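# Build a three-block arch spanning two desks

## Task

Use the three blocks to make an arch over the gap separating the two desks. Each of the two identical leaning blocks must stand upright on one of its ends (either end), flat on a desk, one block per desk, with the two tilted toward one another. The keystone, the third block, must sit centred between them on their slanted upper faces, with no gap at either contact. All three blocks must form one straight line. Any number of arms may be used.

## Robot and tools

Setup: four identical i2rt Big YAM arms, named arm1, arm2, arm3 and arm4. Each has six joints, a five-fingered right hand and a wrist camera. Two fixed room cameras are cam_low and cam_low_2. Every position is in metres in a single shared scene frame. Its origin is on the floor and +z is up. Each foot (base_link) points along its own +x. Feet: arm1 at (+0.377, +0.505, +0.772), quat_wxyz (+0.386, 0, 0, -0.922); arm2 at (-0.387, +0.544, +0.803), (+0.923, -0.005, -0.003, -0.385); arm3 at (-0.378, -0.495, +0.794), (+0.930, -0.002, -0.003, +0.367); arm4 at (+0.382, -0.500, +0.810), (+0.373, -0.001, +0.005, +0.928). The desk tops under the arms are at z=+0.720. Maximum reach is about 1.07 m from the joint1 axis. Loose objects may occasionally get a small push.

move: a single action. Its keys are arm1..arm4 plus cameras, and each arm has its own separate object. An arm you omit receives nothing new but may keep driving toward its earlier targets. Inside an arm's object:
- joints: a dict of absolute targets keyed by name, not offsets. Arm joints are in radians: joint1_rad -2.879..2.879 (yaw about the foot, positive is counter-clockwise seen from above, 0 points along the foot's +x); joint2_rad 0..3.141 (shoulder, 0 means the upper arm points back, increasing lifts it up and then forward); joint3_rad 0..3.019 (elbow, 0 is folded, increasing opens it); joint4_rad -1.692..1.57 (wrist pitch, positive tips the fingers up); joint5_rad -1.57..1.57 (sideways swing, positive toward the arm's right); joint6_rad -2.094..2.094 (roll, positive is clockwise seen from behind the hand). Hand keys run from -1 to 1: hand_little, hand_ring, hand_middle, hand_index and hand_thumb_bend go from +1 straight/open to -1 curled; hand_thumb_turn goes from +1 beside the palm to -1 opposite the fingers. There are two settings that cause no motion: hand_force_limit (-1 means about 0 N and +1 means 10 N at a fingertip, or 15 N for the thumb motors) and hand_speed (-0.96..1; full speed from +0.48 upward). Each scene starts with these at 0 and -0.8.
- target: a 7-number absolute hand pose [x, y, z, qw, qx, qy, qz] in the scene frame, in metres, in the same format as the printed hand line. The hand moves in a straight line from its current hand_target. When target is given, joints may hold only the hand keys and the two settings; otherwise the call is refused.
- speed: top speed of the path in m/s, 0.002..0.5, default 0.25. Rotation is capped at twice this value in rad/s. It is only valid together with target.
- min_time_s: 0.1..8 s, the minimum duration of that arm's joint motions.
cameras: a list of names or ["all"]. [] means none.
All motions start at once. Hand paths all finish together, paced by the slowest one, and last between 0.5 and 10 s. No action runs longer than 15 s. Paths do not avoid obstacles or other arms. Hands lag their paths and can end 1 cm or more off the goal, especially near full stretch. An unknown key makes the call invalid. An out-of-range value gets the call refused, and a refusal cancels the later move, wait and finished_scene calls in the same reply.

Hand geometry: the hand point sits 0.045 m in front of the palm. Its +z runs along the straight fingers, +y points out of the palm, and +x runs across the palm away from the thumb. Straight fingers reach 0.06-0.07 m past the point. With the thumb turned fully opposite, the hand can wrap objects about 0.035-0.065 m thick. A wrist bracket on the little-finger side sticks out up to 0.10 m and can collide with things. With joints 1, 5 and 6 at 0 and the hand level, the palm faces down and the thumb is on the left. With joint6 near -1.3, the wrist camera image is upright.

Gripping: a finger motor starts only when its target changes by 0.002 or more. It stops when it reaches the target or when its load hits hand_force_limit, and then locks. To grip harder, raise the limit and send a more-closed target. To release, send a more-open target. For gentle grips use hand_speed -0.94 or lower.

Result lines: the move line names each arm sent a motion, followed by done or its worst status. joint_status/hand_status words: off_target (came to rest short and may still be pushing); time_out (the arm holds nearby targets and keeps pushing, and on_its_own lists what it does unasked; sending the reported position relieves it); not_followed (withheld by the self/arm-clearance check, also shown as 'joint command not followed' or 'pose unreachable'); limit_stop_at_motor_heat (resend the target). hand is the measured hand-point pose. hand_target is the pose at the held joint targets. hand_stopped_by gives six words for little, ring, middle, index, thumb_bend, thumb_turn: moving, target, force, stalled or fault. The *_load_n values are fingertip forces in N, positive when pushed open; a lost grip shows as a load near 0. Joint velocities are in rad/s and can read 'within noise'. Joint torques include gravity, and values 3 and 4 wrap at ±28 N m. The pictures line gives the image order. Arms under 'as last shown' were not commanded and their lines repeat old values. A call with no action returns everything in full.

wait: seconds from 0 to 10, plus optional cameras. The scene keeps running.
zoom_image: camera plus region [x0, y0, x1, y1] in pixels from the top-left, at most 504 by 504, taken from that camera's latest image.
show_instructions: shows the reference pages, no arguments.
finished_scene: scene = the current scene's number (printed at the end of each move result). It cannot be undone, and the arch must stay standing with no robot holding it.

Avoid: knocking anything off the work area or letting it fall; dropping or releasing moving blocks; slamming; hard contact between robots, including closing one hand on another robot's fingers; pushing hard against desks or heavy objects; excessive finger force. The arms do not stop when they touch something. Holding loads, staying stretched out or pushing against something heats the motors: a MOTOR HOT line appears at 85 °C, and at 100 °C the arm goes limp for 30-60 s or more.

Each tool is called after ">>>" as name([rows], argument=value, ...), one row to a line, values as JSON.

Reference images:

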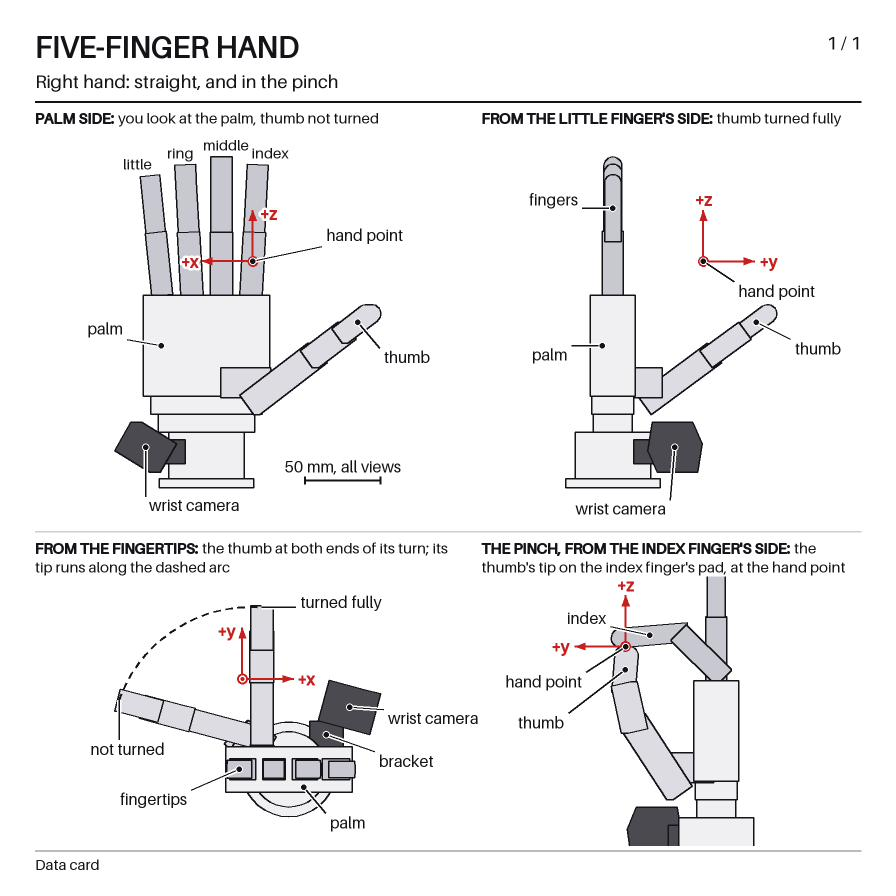

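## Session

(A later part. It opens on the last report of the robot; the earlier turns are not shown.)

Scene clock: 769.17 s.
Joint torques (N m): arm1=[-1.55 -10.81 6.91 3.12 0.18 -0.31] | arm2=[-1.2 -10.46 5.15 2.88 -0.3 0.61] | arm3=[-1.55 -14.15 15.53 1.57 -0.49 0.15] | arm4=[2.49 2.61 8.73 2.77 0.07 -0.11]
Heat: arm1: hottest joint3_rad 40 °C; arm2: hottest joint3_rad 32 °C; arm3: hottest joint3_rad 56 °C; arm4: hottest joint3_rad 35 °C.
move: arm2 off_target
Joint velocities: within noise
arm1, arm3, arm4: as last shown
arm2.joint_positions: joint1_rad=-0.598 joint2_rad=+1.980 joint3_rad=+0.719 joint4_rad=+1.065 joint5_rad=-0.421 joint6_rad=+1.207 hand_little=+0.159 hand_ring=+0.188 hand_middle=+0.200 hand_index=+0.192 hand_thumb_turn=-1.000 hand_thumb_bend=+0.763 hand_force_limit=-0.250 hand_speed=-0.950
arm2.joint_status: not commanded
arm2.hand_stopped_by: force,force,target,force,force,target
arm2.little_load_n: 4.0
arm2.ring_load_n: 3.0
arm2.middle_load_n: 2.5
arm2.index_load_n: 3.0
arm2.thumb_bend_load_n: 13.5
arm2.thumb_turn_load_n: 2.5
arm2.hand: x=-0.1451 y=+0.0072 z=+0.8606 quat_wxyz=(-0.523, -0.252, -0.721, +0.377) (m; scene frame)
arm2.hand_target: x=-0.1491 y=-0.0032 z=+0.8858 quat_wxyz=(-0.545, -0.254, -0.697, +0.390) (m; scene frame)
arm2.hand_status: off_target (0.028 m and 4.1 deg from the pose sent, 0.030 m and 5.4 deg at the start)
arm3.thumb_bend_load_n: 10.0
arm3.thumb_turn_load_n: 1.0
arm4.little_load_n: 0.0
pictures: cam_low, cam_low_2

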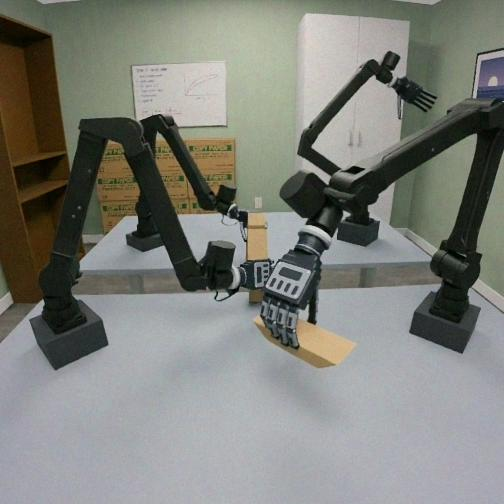

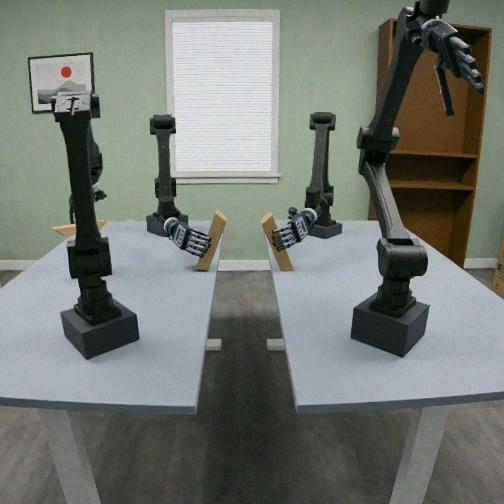

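>>> move(arm2={"target": [-0.151, -0.009, 0.866, -0.54633, -0.25511, -0.69694, 0.39016], "speed": 0.03}, cameras=["cam_low_2", "cam_low"])

>>> zoom_image(camera="cam_low_2", region=[190, 195, 300, 285])

>>> zoom_image(camera="cam_low", region=[230, 200, 290, 260])

Scene clock: 774.87 s.
Joint torques (N m): arm1=[-1.67 -10.58 6.91 3.08 0.16 -0.33] | arm2=[-1.26 -9.05 6.19 2.35 -0.07 0.4] | arm3=[-1.49 -14.33 15.53 1.59 -0.49 0.15] | arm4=[2.43 2.67 8.81 2.84 0.08 -0.11]
Heat: arm1: hottest joint3_rad 39 °C; arm2: hottest joint3_rad 32 °C; arm3: hottest joint3_rad 56 °C; arm4: hottest joint3_rad 35 °C.
move: arm2 off_target
Joint velocities: within noise
arm1, arm3, arm4: as last shown
arm1.thumb_bend_load_n: 12.0
arm2.joint_positions: joint1_rad=-0.603 joint2_rad=+2.023 joint3_rad=+0.719 joint4_rad=+1.127 joint5_rad=-0.432 joint6_rad=+1.232 hand_little=+0.159 hand_ring=+0.187 hand_middle=+0.200 hand_index=+0.192 hand_thumb_turn=-1.000 hand_thumb_bend=+0.763 hand_force_limit=-0.250 hand_speed=-0.950
arm2.joint_status: not commanded
arm2.hand_stopped_by: force,force,target,force,force,target
arm2.little_load_n: 1.0
arm2.ring_load_n: 1.5
arm2.middle_load_n: 2.5
arm2.index_load_n: 6.0
arm2.thumb_bend_load_n: 12.0
arm2.thumb_turn_load_n: 3.5
arm2.hand: x=-0.1465 y=+0.0090 z=+0.8526 quat_wxyz=(-0.534, -0.255, -0.714, +0.375) (m; scene frame)
arm2.hand_target: x=-0.1514 y=-0.0080 z=+0.8661 quat_wxyz=(-0.546, -0.255, -0.697, +0.390) (m; scene frame)
arm2.hand_status: off_target (0.023 m and 3.0 deg from the pose sent, 0.018 m and 4.1 deg at the start)
arm3.middle_load_n: 4.5
arm3.index_load_n: 4.0
arm3.thumb_bend_load_n: 9.5
arm3.thumb_turn_load_n: 0.5
pictures: cam_low, cam_low_2

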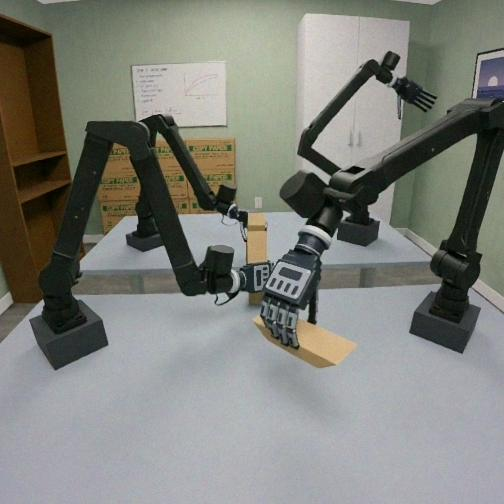

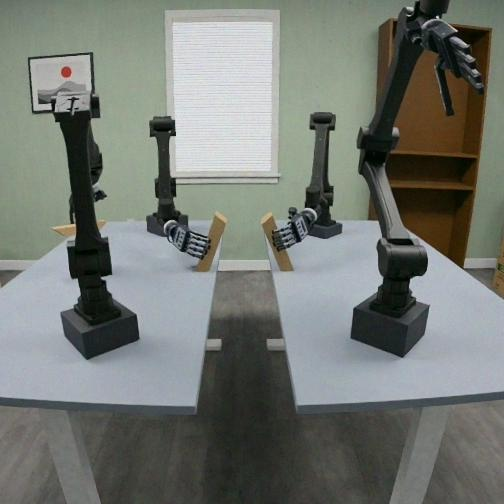

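Scaled by 4.582 from the camera's 504x504 image, which has a finer 720x720 frame.

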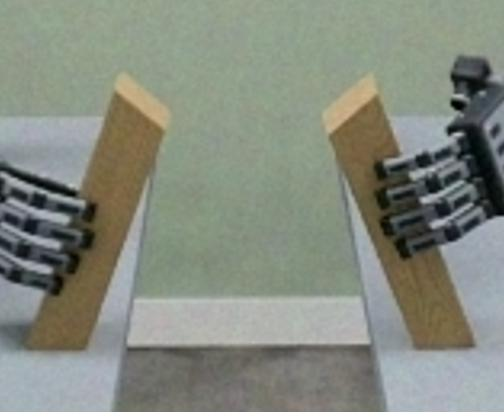

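Scaled by 8.400 from the camera's 504x504 image, which has a finer 720x720 frame.

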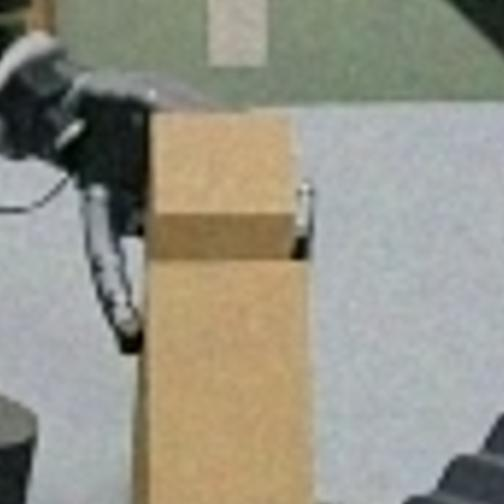

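>>> move(arm1={"target": [0.122, 0.010, 0.840, 0.51425, 0.2788, -0.71896, 0.3768], "speed": 0.03}, cameras=["cam_low_2", "cam_low"])

>>> zoom_image(camera="cam_low_2", region=[190, 195, 300, 285])

>>> zoom_image(camera="cam_low", region=[230, 200, 290, 260])

Scene clock: 786.77 s.
Joint torques (N m): arm1=[-1.85 -11.58 5.19 2.99 0.16 -0.32] | arm2=[-1.2 -8.94 6.2 2.32 -0.07 0.39] | arm3=[-1.49 -14.33 15.49 1.59 -0.49 0.15] | arm4=[2.2 2.96 8.76 2.86 0.1 -0.08]
Heat: arm1: hottest joint3_rad 39 °C; arm2: hottest joint3_rad 31 °C; arm3: hottest joint3_rad 56 °C; arm4: hottest joint3_rad 35 °C.
move: arm1 off_target
Joint velocities: within noise
arm1.joint_positions: joint1_rad=+0.487 joint2_rad=+1.699 joint3_rad=+0.607 joint4_rad=+0.841 joint5_rad=+0.263 joint6_rad=-1.226 hand_little=+0.159 hand_ring=+0.187 hand_middle=+0.201 hand_index=+0.197 hand_thumb_turn=-1.000 hand_thumb_bend=+0.761 hand_force_limit=-0.250 hand_speed=-0.950
arm1.joint_status: not commanded
arm1.hand_stopped_by: force,force,target,force,force,target
arm1.little_load_n: 2.5
arm1.ring_load_n: 1.5
arm1.middle_load_n: 3.0
arm1.index_load_n: 5.5
arm1.thumb_bend_load_n: 11.5
arm1.thumb_turn_load_n: 5.0
arm1.hand: x=+0.1303 y=+0.0114 z=+0.8198 quat_wxyz=(+0.493, +0.282, -0.736, +0.370) (m; scene frame)
arm1.hand_target: x=+0.1221 y=+0.0102 z=+0.8398 quat_wxyz=(+0.514, +0.278, -0.719, +0.376) (m; scene frame)
arm1.hand_status: off_target (0.022 m and 3.2 deg from the pose sent, 0.023 m and 3.9 deg at the start)
arm2, arm3: as last shown
arm2.joint_positions: joint1_rad=-0.603 joint2_rad=+2.023 joint3_rad=+0.719 joint4_rad=+1.128 joint5_rad=-0.432 joint6_rad=+1.232 hand_little=+0.159 hand_ring=+0.187 hand_middle=+0.200 hand_index=+0.192 hand_thumb_turn=-1.000 hand_thumb_bend=+0.763 hand_force_limit=-0.250 hand_speed=-0.950
arm2.thumb_turn_load_n: 4.0
arm2.hand: x=-0.1465 y=+0.0090 z=+0.8527 quat_wxyz=(-0.534, -0.255, -0.714, +0.375) (m; scene frame)
arm3.ring_load_n: 3.5
arm3.middle_load_n: 4.0
arm3.index_load_n: 3.5
arm4.joint_positions: joint1_rad=+2.331 joint2_rad=+0.602 joint3_rad=+1.437 joint4_rad=-1.316 joint5_rad=+0.075 joint6_rad=-0.995 hand_little=+1.000 hand_ring=+1.000 hand_middle=+1.000 hand_index=+1.000 hand_thumb_turn=+1.000 hand_thumb_bend=+1.000 hand_force_limit=+0.000 hand_speed=-0.800
arm4.joint_status: not commanded
arm4.hand_stopped_by: target,target,target,target,target,target
arm4.little_load_n: 0.0
arm4.ring_load_n: 0.0
arm4.middle_load_n: 0.0
arm4.index_load_n: 0.5
arm4.thumb_bend_load_n: 0.0
arm4.thumb_turn_load_n: 0.0
arm4.hand: x=+0.3334 y=-0.7076 z=+1.3212 quat_wxyz=(-0.279, -0.388, +0.759, -0.442) (m; scene frame)
arm4.hand_target: x=+0.3354 y=-0.7064 z=+1.3299 quat_wxyz=(-0.281, -0.388, +0.753, -0.451) (m; scene frame)
arm4.hand_status: not commanded
pictures: cam_low, cam_low_2

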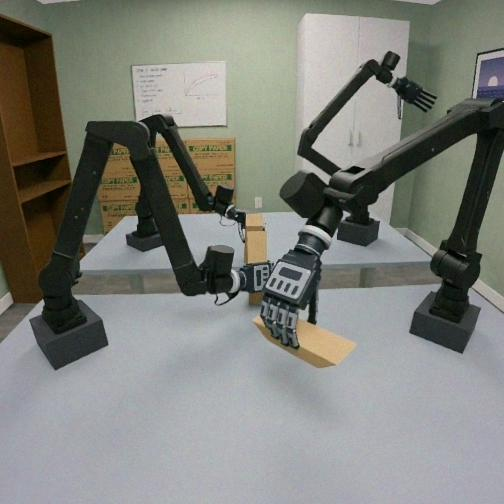

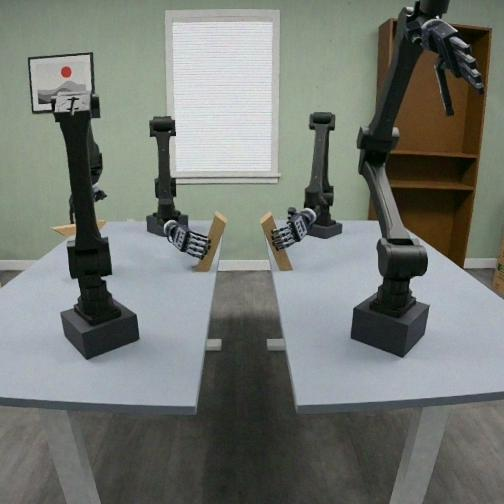

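Scaled by 4.582 from the camera's 504x504 image, which has a finer 720x720 frame.

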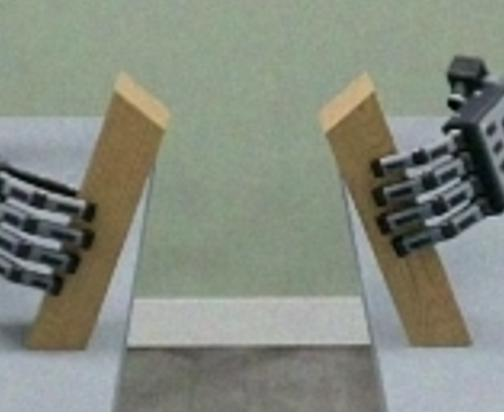

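Scaled by 8.400 from the camera's 504x504 image, which has a finer 720x720 frame.

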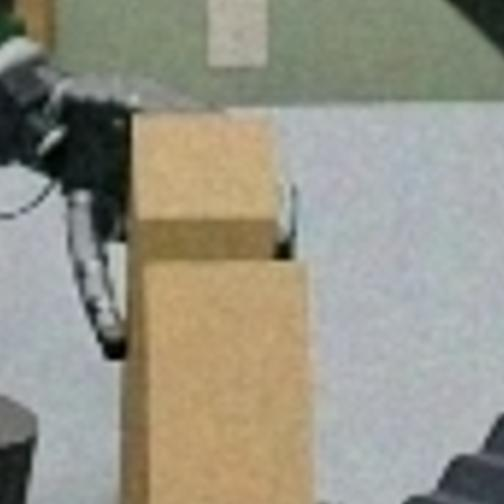

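>>> move(arm1={"target": [0.128, 0.010, 0.822, 0.51425, 0.2788, -0.71896, 0.3768], "speed": 0.03}, cameras=["cam_low_2", "cam_low"])

>>> zoom_image(camera="cam_low_2", region=[190, 195, 300, 285])

>>> zoom_image(camera="cam_low", region=[230, 200, 290, 260])

Scene clock: 795.27 s.
Joint torques (N m): arm1=[-0.21 -9.29 4.94 2.8 0.27 -0.27] | arm2=[-1.08 -9.17 6.24 2.28 -0.07 0.38] | arm3=[-1.67 -14.21 15.5 1.62 -0.48 0.15] | arm4=[2.32 2.49 8.8 2.84 0.12 -0.11]
Heat: arm1: hottest joint3_rad 39 °C; arm2: hottest joint3_rad 31 °C; arm3: hottest joint3_rad 56 °C; arm4: hottest joint3_rad 35 °C.
move: arm1 done
Joint velocities: within noise
arm1.joint_positions: joint1_rad=+0.487 joint2_rad=+1.727 joint3_rad=+0.600 joint4_rad=+0.910 joint5_rad=+0.273 joint6_rad=-1.229 hand_little=+0.159 hand_ring=+0.187 hand_middle=+0.201 hand_index=+0.197 hand_thumb_turn=-1.000 hand_thumb_bend=+0.761 hand_force_limit=-0.250 hand_speed=-0.950
arm1.joint_status: not commanded
arm1.hand_stopped_by: force,force,target,force,force,target
arm1.little_load_n: 4.0
arm1.ring_load_n: 2.0
arm1.middle_load_n: 2.0
arm1.index_load_n: 3.5
arm1.thumb_bend_load_n: 12.0
arm1.thumb_turn_load_n: 3.0
arm1.hand: x=+0.1283 y=+0.0113 z=+0.8187 quat_wxyz=(+0.504, +0.274, -0.728, +0.376) (m; scene frame)
arm1.hand_target: x=+0.1280 y=+0.0101 z=+0.8220 quat_wxyz=(+0.514, +0.278, -0.719, +0.376) (m; scene frame)
arm1.hand_status: done (0.004 m and 1.7 deg from the pose sent, 0.004 m and 3.2 deg at the start)
arm2, arm3, arm4: as last shown
arm2.little_load_n: 1.5
arm2.thumb_turn_load_n: 3.5
arm3.thumb_turn_load_n: 1.0
arm4.index_load_n: 0.0
arm4.thumb_turn_load_n: -0.5
pictures: cam_low, cam_low_2

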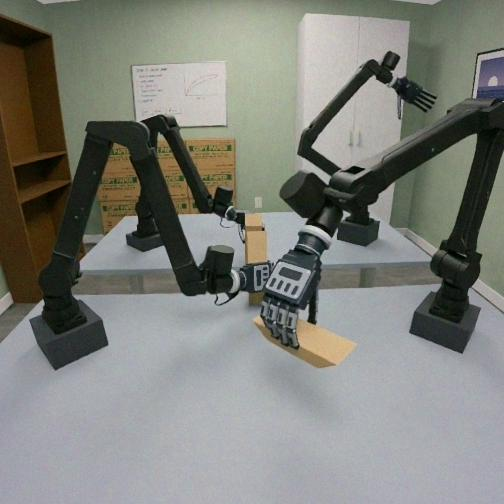

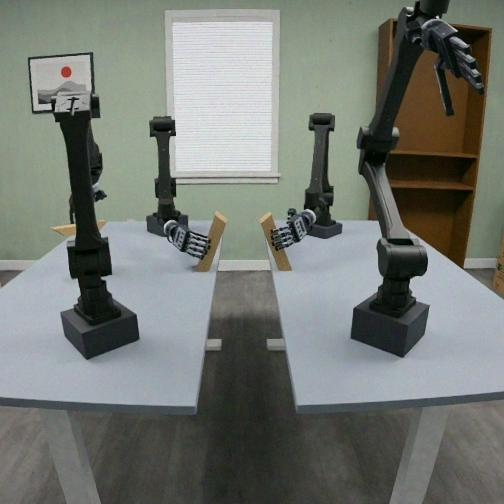

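Scaled by 4.582 from the camera's 504x504 image, which has a finer 720x720 frame.

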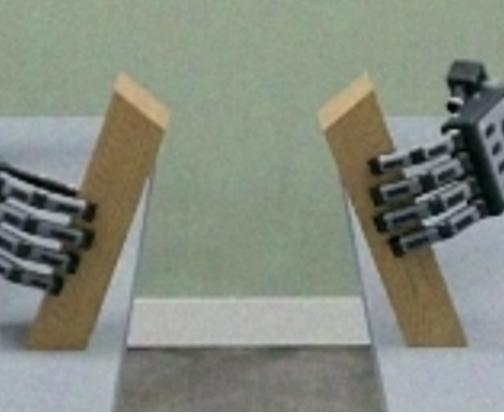

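Scaled by 8.400 from the camera's 504x504 image, which has a finer 720x720 frame.

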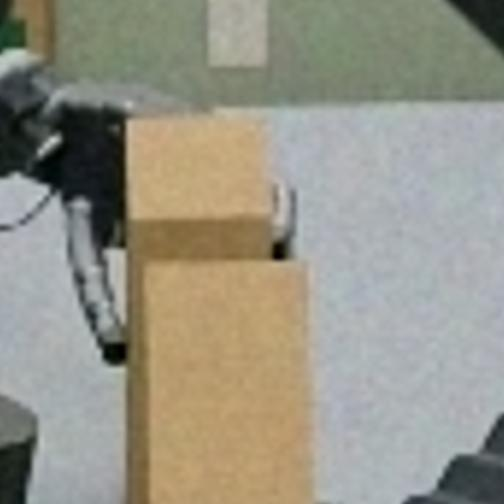

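>>> move(arm1={"target": [0.133, -0.004, 0.856, 0.51425, 0.2788, -0.71896, 0.3768], "speed": 0.04})

>>> move(arm1={"target": [0.133, 0.000, 0.820, 0.51425, 0.2788, -0.71896, 0.3768], "speed": 0.03}, cameras=["cam_low_2", "cam_low"])

>>> zoom_image(camera="cam_low_2", region=[190, 195, 300, 285])

>>> zoom_image(camera="cam_low", region=[230, 200, 290, 260])

Scene clock: 808.00 s.
Joint torques (N m): arm1=[0.21 -12.75 8.13 1.81 0.34 -0.18] | arm2=[-1.2 -9.17 6.28 2.33 -0.07 0.38] | arm3=[-1.38 -14.33 15.51 1.61 -0.5 0.15] | arm4=[2.14 3.08 8.83 2.8 0.09 -0.09]
Heat: arm1: hottest joint3_rad 39 °C; arm2: hottest joint3_rad 31 °C; arm3: hottest joint3_rad 56 °C; arm4: hottest joint3_rad 35 °C.
move: arm1 off_target
Joint velocities: within noise
arm1.joint_positions: joint1_rad=+0.502 joint2_rad=+1.679 joint3_rad=+0.600 joint4_rad=+0.806 joint5_rad=+0.294 joint6_rad=-1.232 hand_little=+0.159 hand_ring=+0.187 hand_middle=+0.201 hand_index=+0.197 hand_thumb_turn=-1.000 hand_thumb_bend=+0.761 hand_force_limit=-0.250 hand_speed=-0.950
arm1.joint_status: not commanded
arm1.hand_stopped_by: force,force,target,force,force,target
arm1.little_load_n: 2.0
arm1.ring_load_n: 1.5
arm1.middle_load_n: 3.0
arm1.index_load_n: 5.5
arm1.thumb_bend_load_n: 11.0
arm1.thumb_turn_load_n: 5.5
arm1.hand: x=+0.1348 y=+0.0175 z=+0.8202 quat_wxyz=(+0.494, +0.285, -0.741, +0.356) (m; scene frame)
arm1.hand_target: x=+0.1336 y=-0.0025 z=+0.8561 quat_wxyz=(+0.514, +0.278, -0.719, +0.377) (m; scene frame)
arm1.hand_status: off_target (0.042 m and 4.3 deg from the pose sent, 0.041 m and 1.7 deg at the start)
arm2, arm3, arm4: as last shown
arm2.middle_load_n: 3.0
arm3.ring_load_n: 3.0
arm4.thumb_turn_load_n: 0.0
pictures: none

Scene clock: 809.80 s.
Joint torques (N m): arm1=[-0.03 -8.41 6.43 2.39 0.06 -0.12] | arm2=[-1.08 -9.11 6.23 2.32 -0.06 0.38] | arm3=[-1.49 -14.33 15.53 1.66 -0.5 0.16] | arm4=[2.55 3.19 8.84 2.78 0.1 -0.11]
Heat: arm1: hottest joint3_rad 39 °C; arm2: hottest joint3_rad 31 °C; arm3: hottest joint3_rad 56 °C; arm4: hottest joint3_rad 35 °C.
move: arm1 off_target
Joint velocities: within noise
arm1.joint_positions: joint1_rad=+0.502 joint2_rad=+1.734 joint3_rad=+0.600 joint4_rad=+0.918 joint5_rad=+0.298 joint6_rad=-1.239 hand_little=+0.159 hand_ring=+0.187 hand_middle=+0.201 hand_index=+0.197 hand_thumb_turn=-1.000 hand_thumb_bend=+0.761 hand_force_limit=-0.250 hand_speed=-0.950
arm1.joint_status: not commanded
arm1.hand_stopped_by: force,force,target,force,force,target
arm1.little_load_n: 3.5
arm1.ring_load_n: 2.0
arm1.middle_load_n: 2.0
arm1.index_load_n: 3.0
arm1.thumb_bend_load_n: 12.5
arm1.thumb_turn_load_n: 2.0
arm1.hand: x=+0.1319 y=+0.0110 z=+0.8177 quat_wxyz=(+0.509, +0.275, -0.726, +0.371) (m; scene frame)
arm1.hand_target: x=+0.1332 y=+0.0004 z=+0.8199 quat_wxyz=(+0.514, +0.279, -0.719, +0.376) (m; scene frame)
arm1.hand_status: off_target (0.011 m and 1.3 deg from the pose sent, 0.018 m and 4.3 deg at the start)
arm2, arm3, arm4: as last shown
arm2.little_load_n: 1.0
arm3.thumb_turn_load_n: 0.5
arm4.thumb_turn_load_n: 0.5
pictures: cam_low, cam_low_2

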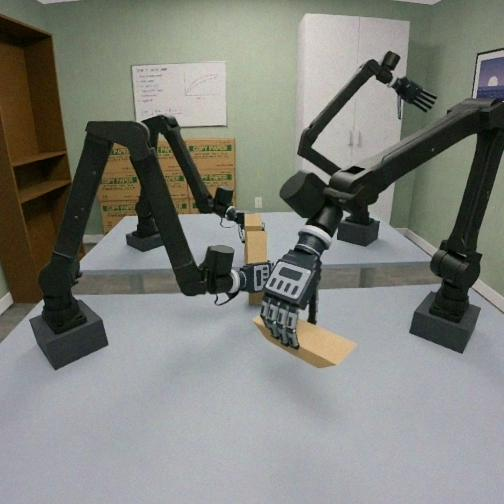

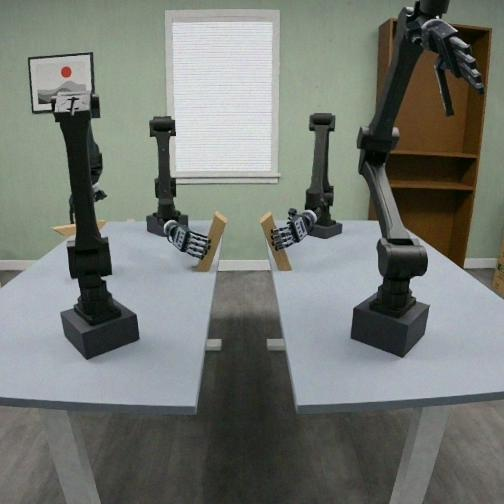

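Scaled by 4.582 from the camera's 504x504 image, which has a finer 720x720 frame.

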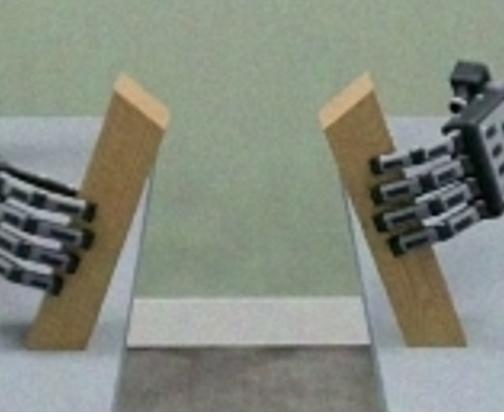

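Scaled by 8.400 from the camera's 504x504 image, which has a finer 720x720 frame.

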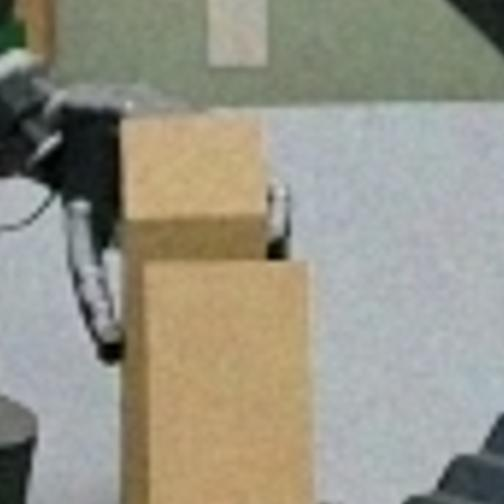

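>>> move(arm1={"target": [0.131, -0.006, 0.890, 0.51425, 0.2788, -0.71896, 0.3768], "speed": 0.05})

>>> move(arm1={"target": [0.131, -0.004, 0.850, 0.51425, 0.2788, -0.71896, 0.3768], "speed": 0.04}, cameras=["cam_low_2", "cam_low"])

>>> zoom_image(camera="cam_low_2", region=[190, 195, 300, 285])

>>> zoom_image(camera="cam_low", region=[230, 200, 290, 260])

Scene clock: 817.27 s.
Joint torques (N m): arm1=[0.03 -12.28 10.24 2.07 0.21 -0.16] | arm2=[-1.26 -9.05 6.22 2.33 -0.07 0.38] | arm3=[-1.61 -14.15 15.51 1.61 -0.49 0.15] | arm4=[2.2 3.02 8.77 2.82 0.07 -0.12]
Heat: arm1: hottest joint3_rad 39 °C; arm2: hottest joint3_rad 31 °C; arm3: hottest joint3_rad 56 °C; arm4: hottest joint3_rad 35 °C.
move: arm1 off_target
Joint velocities: within noise
arm1.joint_positions: joint1_rad=+0.502 joint2_rad=+1.587 joint3_rad=+0.600 joint4_rad=+0.677 joint5_rad=+0.294 joint6_rad=-1.237 hand_little=+0.159 hand_ring=+0.187 hand_middle=+0.201 hand_index=+0.197 hand_thumb_turn=-1.000 hand_thumb_bend=+0.761 hand_force_limit=-0.250 hand_speed=-0.950
arm1.joint_status: not commanded
arm1.hand_stopped_by: force,force,target,force,force,target
arm1.little_load_n: 2.0
arm1.ring_load_n: 1.5
arm1.middle_load_n: 3.5
arm1.index_load_n: 5.0
arm1.thumb_bend_load_n: 11.0
arm1.thumb_turn_load_n: 4.5
arm1.hand: x=+0.1367 y=+0.0258 z=+0.8391 quat_wxyz=(+0.486, +0.293, -0.749, +0.343) (m; scene frame)
arm1.hand_target: x=+0.1322 y=-0.0025 z=+0.8907 quat_wxyz=(+0.514, +0.278, -0.719, +0.377) (m; scene frame)
arm1.hand_status: off_target (0.060 m and 6.3 deg from the pose sent, 0.074 m and 1.3 deg at the start)
arm2, arm4: as last shown
arm2.ring_load_n: 1.0
arm2.middle_load_n: 2.5
arm3.joint_positions: joint1_rad=+1.129 joint2_rad=+1.434 joint3_rad=+1.016 joint4_rad=-0.364 joint5_rad=-0.377 joint6_rad=-0.286 hand_little=+0.050 hand_ring=+0.177 hand_middle=+0.200 hand_index=+0.200 hand_thumb_turn=-1.000 hand_thumb_bend=+0.757 hand_force_limit=-0.600 hand_speed=-0.950
arm3.joint_status: not commanded
arm3.hand_stopped_by: target,force,target,target,force,target
arm3.little_load_n: 0.0
arm3.ring_load_n: 3.0
arm3.middle_load_n: 4.0
arm3.index_load_n: 3.5
arm3.thumb_bend_load_n: 9.5
arm3.thumb_turn_load_n: 1.0
arm3.hand: x=-0.6153 y=-0.0279 z=+0.9291 quat_wxyz=(-0.374, +0.846, +0.336, -0.175) (m; scene frame)
arm3.hand_target: x=-0.6188 y=-0.0032 z=+0.9804 quat_wxyz=(-0.420, +0.825, +0.337, -0.171) (m; scene frame)
arm3.hand_status: not commanded
arm4.index_load_n: -0.5
arm4.thumb_turn_load_n: 0.0
pictures: none

Scene clock: 819.00 s.
Joint torques (N m): arm1=[-0.09 -10.05 8.01 3.1 0.18 -0.15] | arm2=[-1.2 -9.23 6.28 2.32 -0.06 0.39] | arm3=[-1.67 -14.15 15.53 1.62 -0.48 0.16] | arm4=[2.14 2.9 8.7 2.88 0.07 -0.07]
Heat: arm1: hottest joint3_rad 39 °C; arm2: hottest joint3_rad 31 °C; arm3: hottest joint3_rad 56 °C; arm4: hottest joint3_rad 35 °C.
move: arm1 off_target
Joint velocities: within noise
arm1.joint_positions: joint1_rad=+0.502 joint2_rad=+1.669 joint3_rad=+0.600 joint4_rad=+0.787 joint5_rad=+0.294 joint6_rad=-1.236 hand_little=+0.159 hand_ring=+0.187 hand_middle=+0.201 hand_index=+0.197 hand_thumb_turn=-1.000 hand_thumb_bend=+0.761 hand_force_limit=-0.250 hand_speed=-0.950
arm1.joint_status: not commanded
arm1.hand_stopped_by: force,force,target,force,force,target
arm1.little_load_n: 2.0
arm1.ring_load_n: 1.5
arm1.middle_load_n: 3.0
arm1.index_load_n: 5.0
arm1.thumb_bend_load_n: 11.5
arm1.thumb_turn_load_n: 4.5
arm1.hand: x=+0.1349 y=+0.0188 z=+0.8216 quat_wxyz=(+0.492, +0.288, -0.742, +0.352) (m; scene frame)
arm1.hand_target: x=+0.1317 y=-0.0023 z=+0.8505 quat_wxyz=(+0.514, +0.278, -0.719, +0.376) (m; scene frame)
arm1.hand_status: off_target (0.037 m and 4.7 deg from the pose sent, 0.032 m and 6.3 deg at the start)
arm2, arm3, arm4: as last shown
arm2.index_load_n: 6.5
arm3.thumb_turn_load_n: 0.5
arm4.little_load_n: -0.5
arm4.index_load_n: 0.0
pictures: cam_low, cam_low_2

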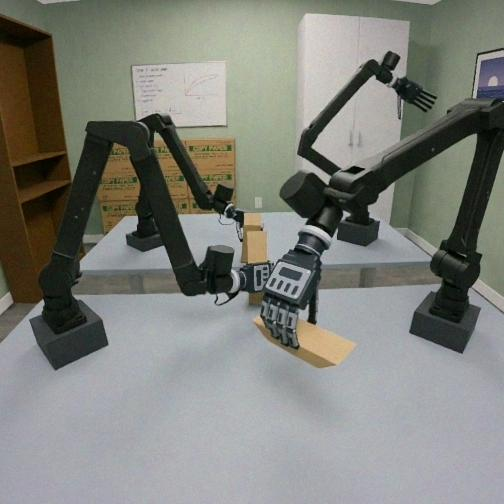

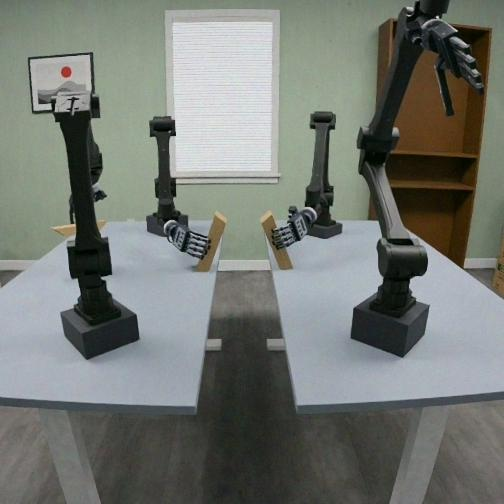

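Scaled by 4.582 from the camera's 504x504 image, which has a finer 720x720 frame.

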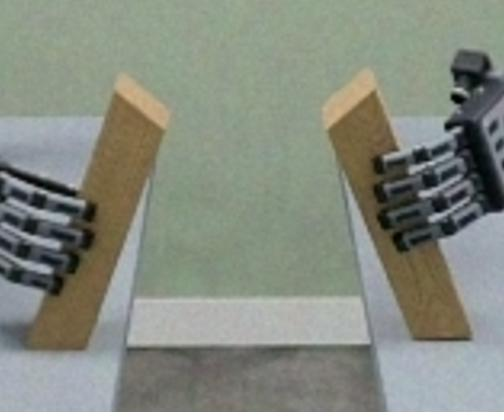

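Scaled by 8.400 from the camera's 504x504 image, which has a finer 720x720 frame.

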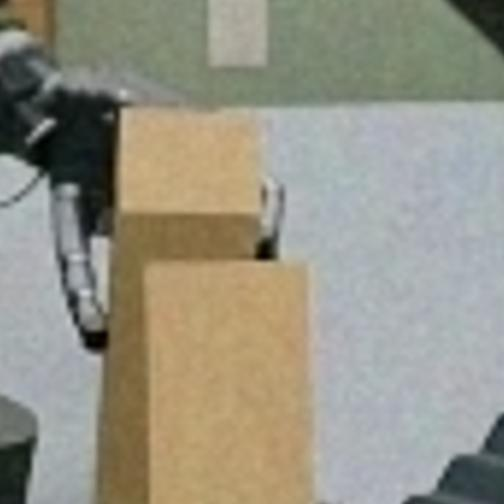

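>>> move(arm1={"target": [0.131, -0.034, 0.872, 0.51425, 0.2788, -0.71896, 0.3768], "speed": 0.05}, cameras=["cam_low_2", "cam_low"])

>>> zoom_image(camera="cam_low", region=[230, 200, 290, 260])

Scene clock: 824.57 s.
Joint torques (N m): arm1=[0.09 -11.69 11.02 2.09 0.39 -0.16] | arm2=[-1.03 -9.11 6.28 2.33 -0.08 0.39] | arm3=[-1.61 -14.33 15.49 1.58 -0.48 0.15] | arm4=[2.08 3.19 8.77 2.8 0.1 -0.11]
Heat: arm1: hottest joint3_rad 40 °C; arm2: hottest joint3_rad 31 °C; arm3: hottest joint3_rad 56 °C; arm4: hottest joint3_rad 35 °C.
move: arm1 off_target
Joint velocities: within noise
arm1.joint_positions: joint1_rad=+0.519 joint2_rad=+1.669 joint3_rad=+0.649 joint4_rad=+0.716 joint5_rad=+0.307 joint6_rad=-1.233 hand_little=+0.159 hand_ring=+0.187 hand_middle=+0.201 hand_index=+0.197 hand_thumb_turn=-1.000 hand_thumb_bend=+0.761 hand_force_limit=-0.250 hand_speed=-0.950
arm1.joint_status: not commanded
arm1.hand_stopped_by: force,force,target,force,force,target
arm1.little_load_n: 2.5
arm1.ring_load_n: 1.5
arm1.middle_load_n: 3.5
arm1.index_load_n: 5.0
arm1.thumb_bend_load_n: 11.0
arm1.thumb_turn_load_n: 5.0
arm1.hand: x=+0.1376 y=+0.0035 z=+0.8265 quat_wxyz=(+0.487, +0.293, -0.747, +0.346) (m; scene frame)
arm1.hand_target: x=+0.1327 y=-0.0299 z=+0.8735 quat_wxyz=(+0.514, +0.278, -0.719, +0.377) (m; scene frame)
arm1.hand_status: off_target (0.059 m and 5.9 deg from the pose sent, 0.073 m and 4.7 deg at the start)
arm2, arm3, arm4: as last shown
arm2.little_load_n: 1.5
arm2.ring_load_n: 1.5
arm2.index_load_n: 6.0
arm3.ring_load_n: 3.5
arm3.middle_load_n: 4.5
pictures: cam_low, cam_low_2

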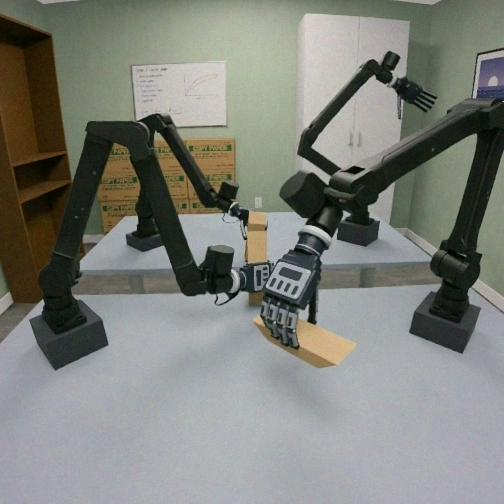

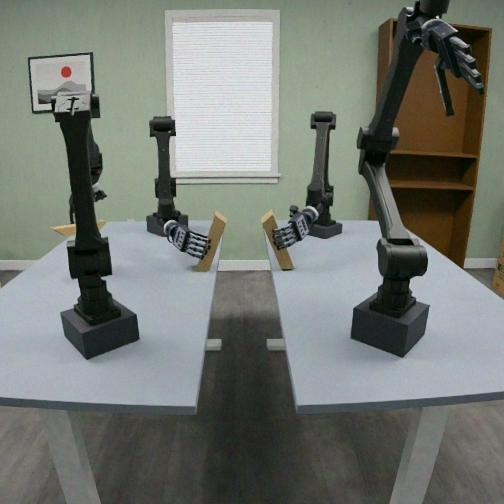

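Scaled by 8.400 from the camera's 504x504 image, which has a finer 720x720 frame.

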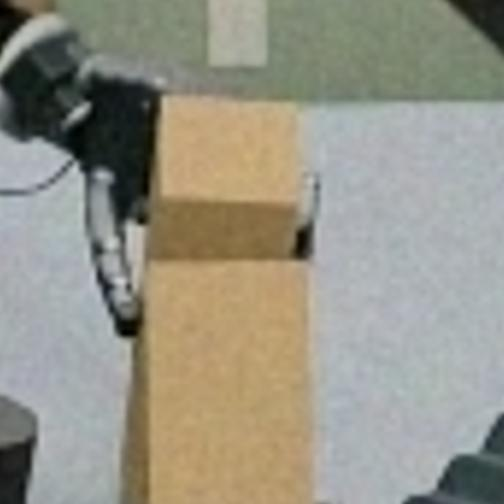

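>>> move(arm1={"target": [0.131, -0.010, 0.842, 0.51425, 0.2788, -0.71896, 0.3768], "speed": 0.04})

>>> move(arm1={"target": [0.131, -0.004, 0.824, 0.51425, 0.2788, -0.71896, 0.3768], "speed": 0.03}, cameras=["cam_low_2", "cam_low"])

>>> zoom_image(camera="cam_low", region=[230, 200, 290, 260])

>>> zoom_image(camera="cam_low_2", region=[190, 195, 300, 285])

Scene clock: 831.50 s.
Joint torques (N m): arm1=[-1.44 -10.7 5.81 3.07 0.17 -0.18] | arm2=[-1.2 -8.94 6.26 2.29 -0.06 0.39] | arm3=[-1.55 -14.39 15.5 1.61 -0.49 0.15] | arm4=[2.49 3.14 8.76 2.76 0.08 -0.1]
Heat: arm1: hottest joint3_rad 40 °C; arm2: hottest joint3_rad 31 °C; arm3: hottest joint3_rad 56 °C; arm4: hottest joint3_rad 35 °C.
move: arm1 off_target
Joint velocities: within noise
arm1.joint_positions: joint1_rad=+0.519 joint2_rad=+1.707 joint3_rad=+0.649 joint4_rad=+0.808 joint5_rad=+0.298 joint6_rad=-1.233 hand_little=+0.159 hand_ring=+0.187 hand_middle=+0.201 hand_index=+0.197 hand_thumb_turn=-1.000 hand_thumb_bend=+0.761 hand_force_limit=-0.250 hand_speed=-0.950
arm1.joint_status: not commanded
arm1.hand_stopped_by: force,force,target,force,force,target
arm1.little_load_n: 2.0
arm1.ring_load_n: 1.5
arm1.middle_load_n: 3.5
arm1.index_load_n: 5.0
arm1.thumb_bend_load_n: 11.0
arm1.thumb_turn_load_n: 4.5
arm1.hand: x=+0.1370 y=-0.0053 z=+0.8264 quat_wxyz=(+0.497, +0.285, -0.733, +0.366) (m; scene frame)
arm1.hand_target: x=+0.1311 y=-0.0096 z=+0.8420 quat_wxyz=(+0.514, +0.278, -0.719, +0.376) (m; scene frame)
arm1.hand_status: off_target (0.017 m and 2.9 deg from the pose sent, 0.022 m and 5.9 deg at the start)
arm2.joint_positions: joint1_rad=-0.603 joint2_rad=+2.023 joint3_rad=+0.719 joint4_rad=+1.128 joint5_rad=-0.432 joint6_rad=+1.232 hand_little=+0.159 hand_ring=+0.187 hand_middle=+0.200 hand_index=+0.192 hand_thumb_turn=-1.000 hand_thumb_bend=+0.763 hand_force_limit=-0.250 hand_speed=-0.950
arm2.joint_status: not commanded
arm2.hand_stopped_by: force,force,target,force,force,target
arm2.little_load_n: 1.5
arm2.ring_load_n: 1.0
arm2.middle_load_n: 3.0
arm2.index_load_n: 6.0
arm2.thumb_bend_load_n: 12.0
arm2.thumb_turn_load_n: 3.5
arm2.hand: x=-0.1465 y=+0.0090 z=+0.8527 quat_wxyz=(-0.534, -0.255, -0.714, +0.375) (m; scene frame)
arm2.hand_target: x=-0.1514 y=-0.0080 z=+0.8661 quat_wxyz=(-0.546, -0.255, -0.697, +0.390) (m; scene frame)
arm2.hand_status: not commanded
arm3, arm4: as last shown
arm3.ring_load_n: 3.0
arm3.middle_load_n: 4.0
arm4.little_load_n: 0.0
pictures: none

Scene clock: 832.73 s.
Joint torques (N m): arm1=[-1.61 -9.82 5.15 2.88 0.08 -0.19] | arm2=[-1.26 -9.11 6.26 2.33 -0.07 0.39] | arm3=[-1.55 -14.27 15.5 1.61 -0.5 0.15] | arm4=[1.79 2.49 8.77 2.81 0.07 -0.09]
Heat: arm1: hottest joint3_rad 40 °C; arm2: hottest joint3_rad 31 °C; arm3: hottest joint3_rad 56 °C; arm4: hottest joint3_rad 35 °C.
move: arm1 done
Joint velocities: within noise
arm1.joint_positions: joint1_rad=+0.516 joint2_rad=+1.743 joint3_rad=+0.634 joint4_rad=+0.885 joint5_rad=+0.296 joint6_rad=-1.233 hand_little=+0.159 hand_ring=+0.187 hand_middle=+0.201 hand_index=+0.197 hand_thumb_turn=-1.000 hand_thumb_bend=+0.761 hand_force_limit=-0.250 hand_speed=-0.950
arm1.joint_status: not commanded
arm1.hand_stopped_by: force,force,target,force,force,target
arm1.little_load_n: 2.5
arm1.ring_load_n: 1.5
arm1.middle_load_n: 3.0
arm1.index_load_n: 4.0
arm1.thumb_bend_load_n: 12.0
arm1.thumb_turn_load_n: 3.5
arm1.hand: x=+0.1363 y=-0.0037 z=+0.8187 quat_wxyz=(+0.503, +0.280, -0.727, +0.374) (m; scene frame)
arm1.hand_target: x=+0.1310 y=-0.0039 z=+0.8241 quat_wxyz=(+0.514, +0.279, -0.719, +0.376) (m; scene frame)
arm1.hand_status: done (0.008 m and 1.6 deg from the pose sent, 0.007 m and 2.9 deg at the start)
arm2, arm3: as last shown
arm2.little_load_n: 1.0
arm2.middle_load_n: 2.5
arm3.index_load_n: 4.0
arm4.joint_positions: joint1_rad=+2.331 joint2_rad=+0.602 joint3_rad=+1.437 joint4_rad=-1.316 joint5_rad=+0.075 joint6_rad=-0.995 hand_little=+1.000 hand_ring=+1.000 hand_middle=+1.000 hand_index=+1.000 hand_thumb_turn=+1.000 hand_thumb_bend=+1.000 hand_force_limit=+0.000 hand_speed=-0.800
arm4.joint_status: not commanded
arm4.hand_stopped_by: target,target,target,target,target,target
arm4.little_load_n: 0.0
arm4.ring_load_n: 0.0
arm4.middle_load_n: 0.0
arm4.index_load_n: 0.0
arm4.thumb_bend_load_n: 0.0
arm4.thumb_turn_load_n: -0.5
arm4.hand: x=+0.3334 y=-0.7076 z=+1.3212 quat_wxyz=(-0.279, -0.388, +0.759, -0.442) (m; scene frame)
arm4.hand_target: x=+0.3354 y=-0.7064 z=+1.3299 quat_wxyz=(-0.281, -0.388, +0.753, -0.451) (m; scene frame)
arm4.hand_status: not commanded
pictures: cam_low, cam_low_2

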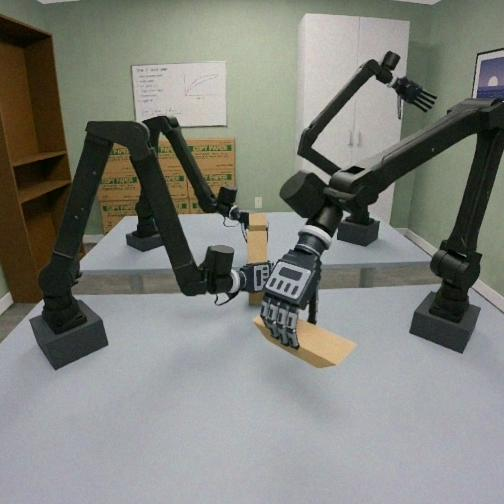

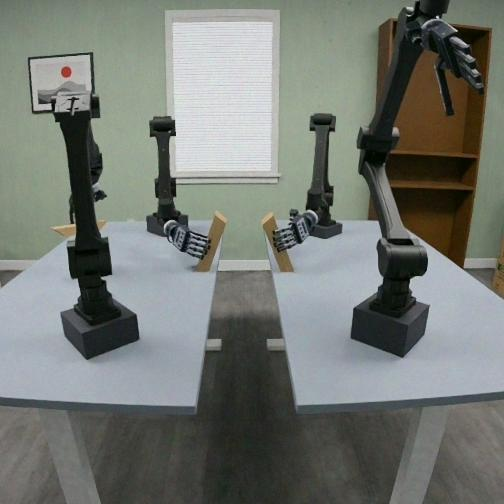

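Scaled by 8.400 from the camera's 504x504 image, which has a finer 720x720 frame.

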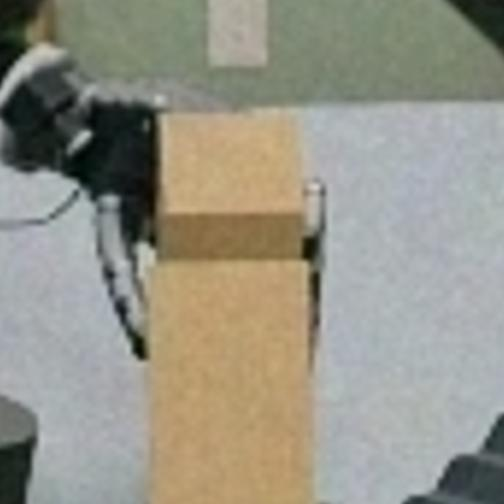

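Scaled by 4.582 from the camera's 504x504 image, which has a finer 720x720 frame.

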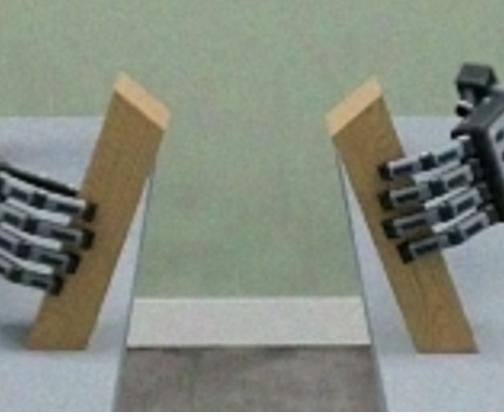

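>>> move(arm1={"target": [0.131, 0.008, 0.832, 0.51425, 0.2788, -0.71896, 0.3768], "speed": 0.03}, cameras=["cam_low_2", "cam_low"])

>>> zoom_image(camera="cam_low", region=[230, 200, 290, 260])

>>> zoom_image(camera="cam_low_2", region=[190, 195, 300, 285])

Scene clock: 839.93 s.
Joint torques (N m): arm1=[-1.55 -12.22 4.3 2.19 0.14 -0.2] | arm2=[-1.14 -9 6.2 2.29 -0.07 0.4] | arm3=[-1.55 -14.27 15.51 1.62 -0.49 0.15] | arm4=[2.14 2.9 8.77 2.77 0.07 -0.08]
Heat: arm1: hottest joint3_rad 40 °C; arm2: hottest joint3_rad 31 °C; arm3: hottest joint3_rad 57 °C; arm4: hottest joint3_rad 35 °C.
move: arm1 off_target
Joint velocities: within noise
arm1.joint_positions: joint1_rad=+0.511 joint2_rad=+1.731 joint3_rad=+0.613 joint4_rad=+0.892 joint5_rad=+0.286 joint6_rad=-1.234 hand_little=+0.159 hand_ring=+0.187 hand_middle=+0.201 hand_index=+0.197 hand_thumb_turn=-1.000 hand_thumb_bend=+0.761 hand_force_limit=-0.250 hand_speed=-0.950
arm1.joint_status: not commanded
arm1.hand_stopped_by: force,force,target,force,force,target
arm1.little_load_n: 1.5
arm1.ring_load_n: 1.0
arm1.middle_load_n: 3.5
arm1.index_load_n: 6.0
arm1.thumb_bend_load_n: 11.0
arm1.thumb_turn_load_n: 5.0
arm1.hand: x=+0.1369 y=+0.0036 z=+0.8182 quat_wxyz=(+0.502, +0.282, -0.727, +0.375) (m; scene frame)
arm1.hand_target: x=+0.1310 y=+0.0080 z=+0.8316 quat_wxyz=(+0.514, +0.278, -0.719, +0.376) (m; scene frame)
arm1.hand_status: off_target (0.016 m and 1.8 deg from the pose sent, 0.018 m and 1.6 deg at the start)
arm2, arm3, arm4: as last shown
arm2.ring_load_n: 1.5
arm2.middle_load_n: 3.0
arm4.thumb_turn_load_n: 0.0
pictures: cam_low, cam_low_2

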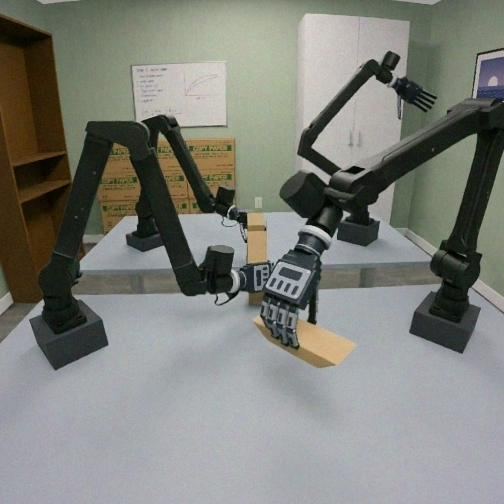

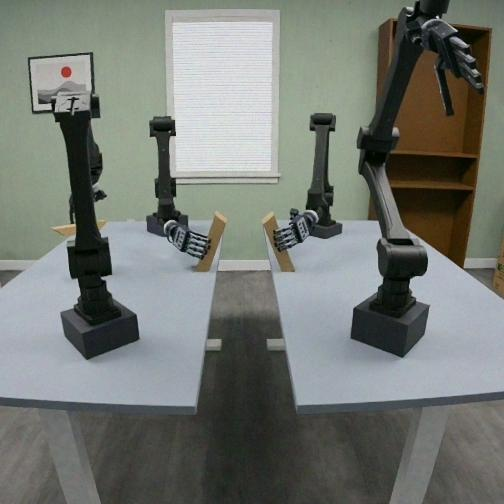

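Scaled by 8.400 from the camera's 504x504 image, which has a finer 720x720 frame.

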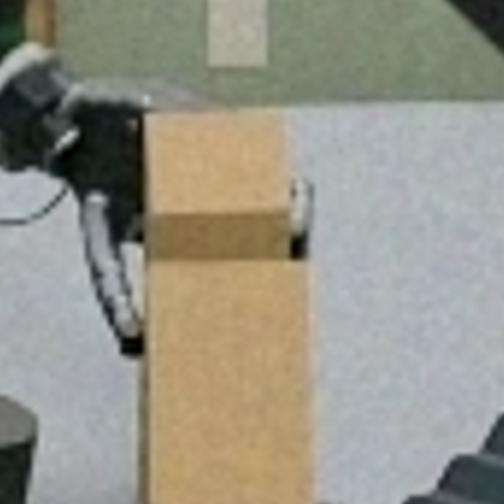

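Scaled by 4.582 from the camera's 504x504 image, which has a finer 720x720 frame.

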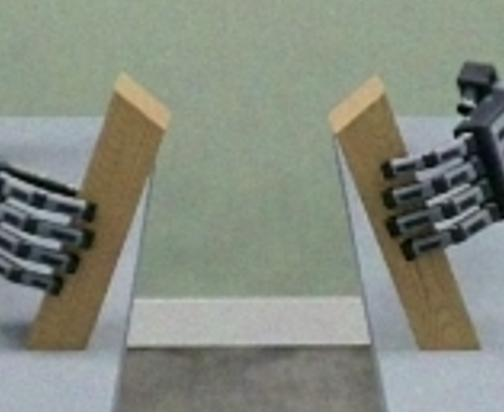

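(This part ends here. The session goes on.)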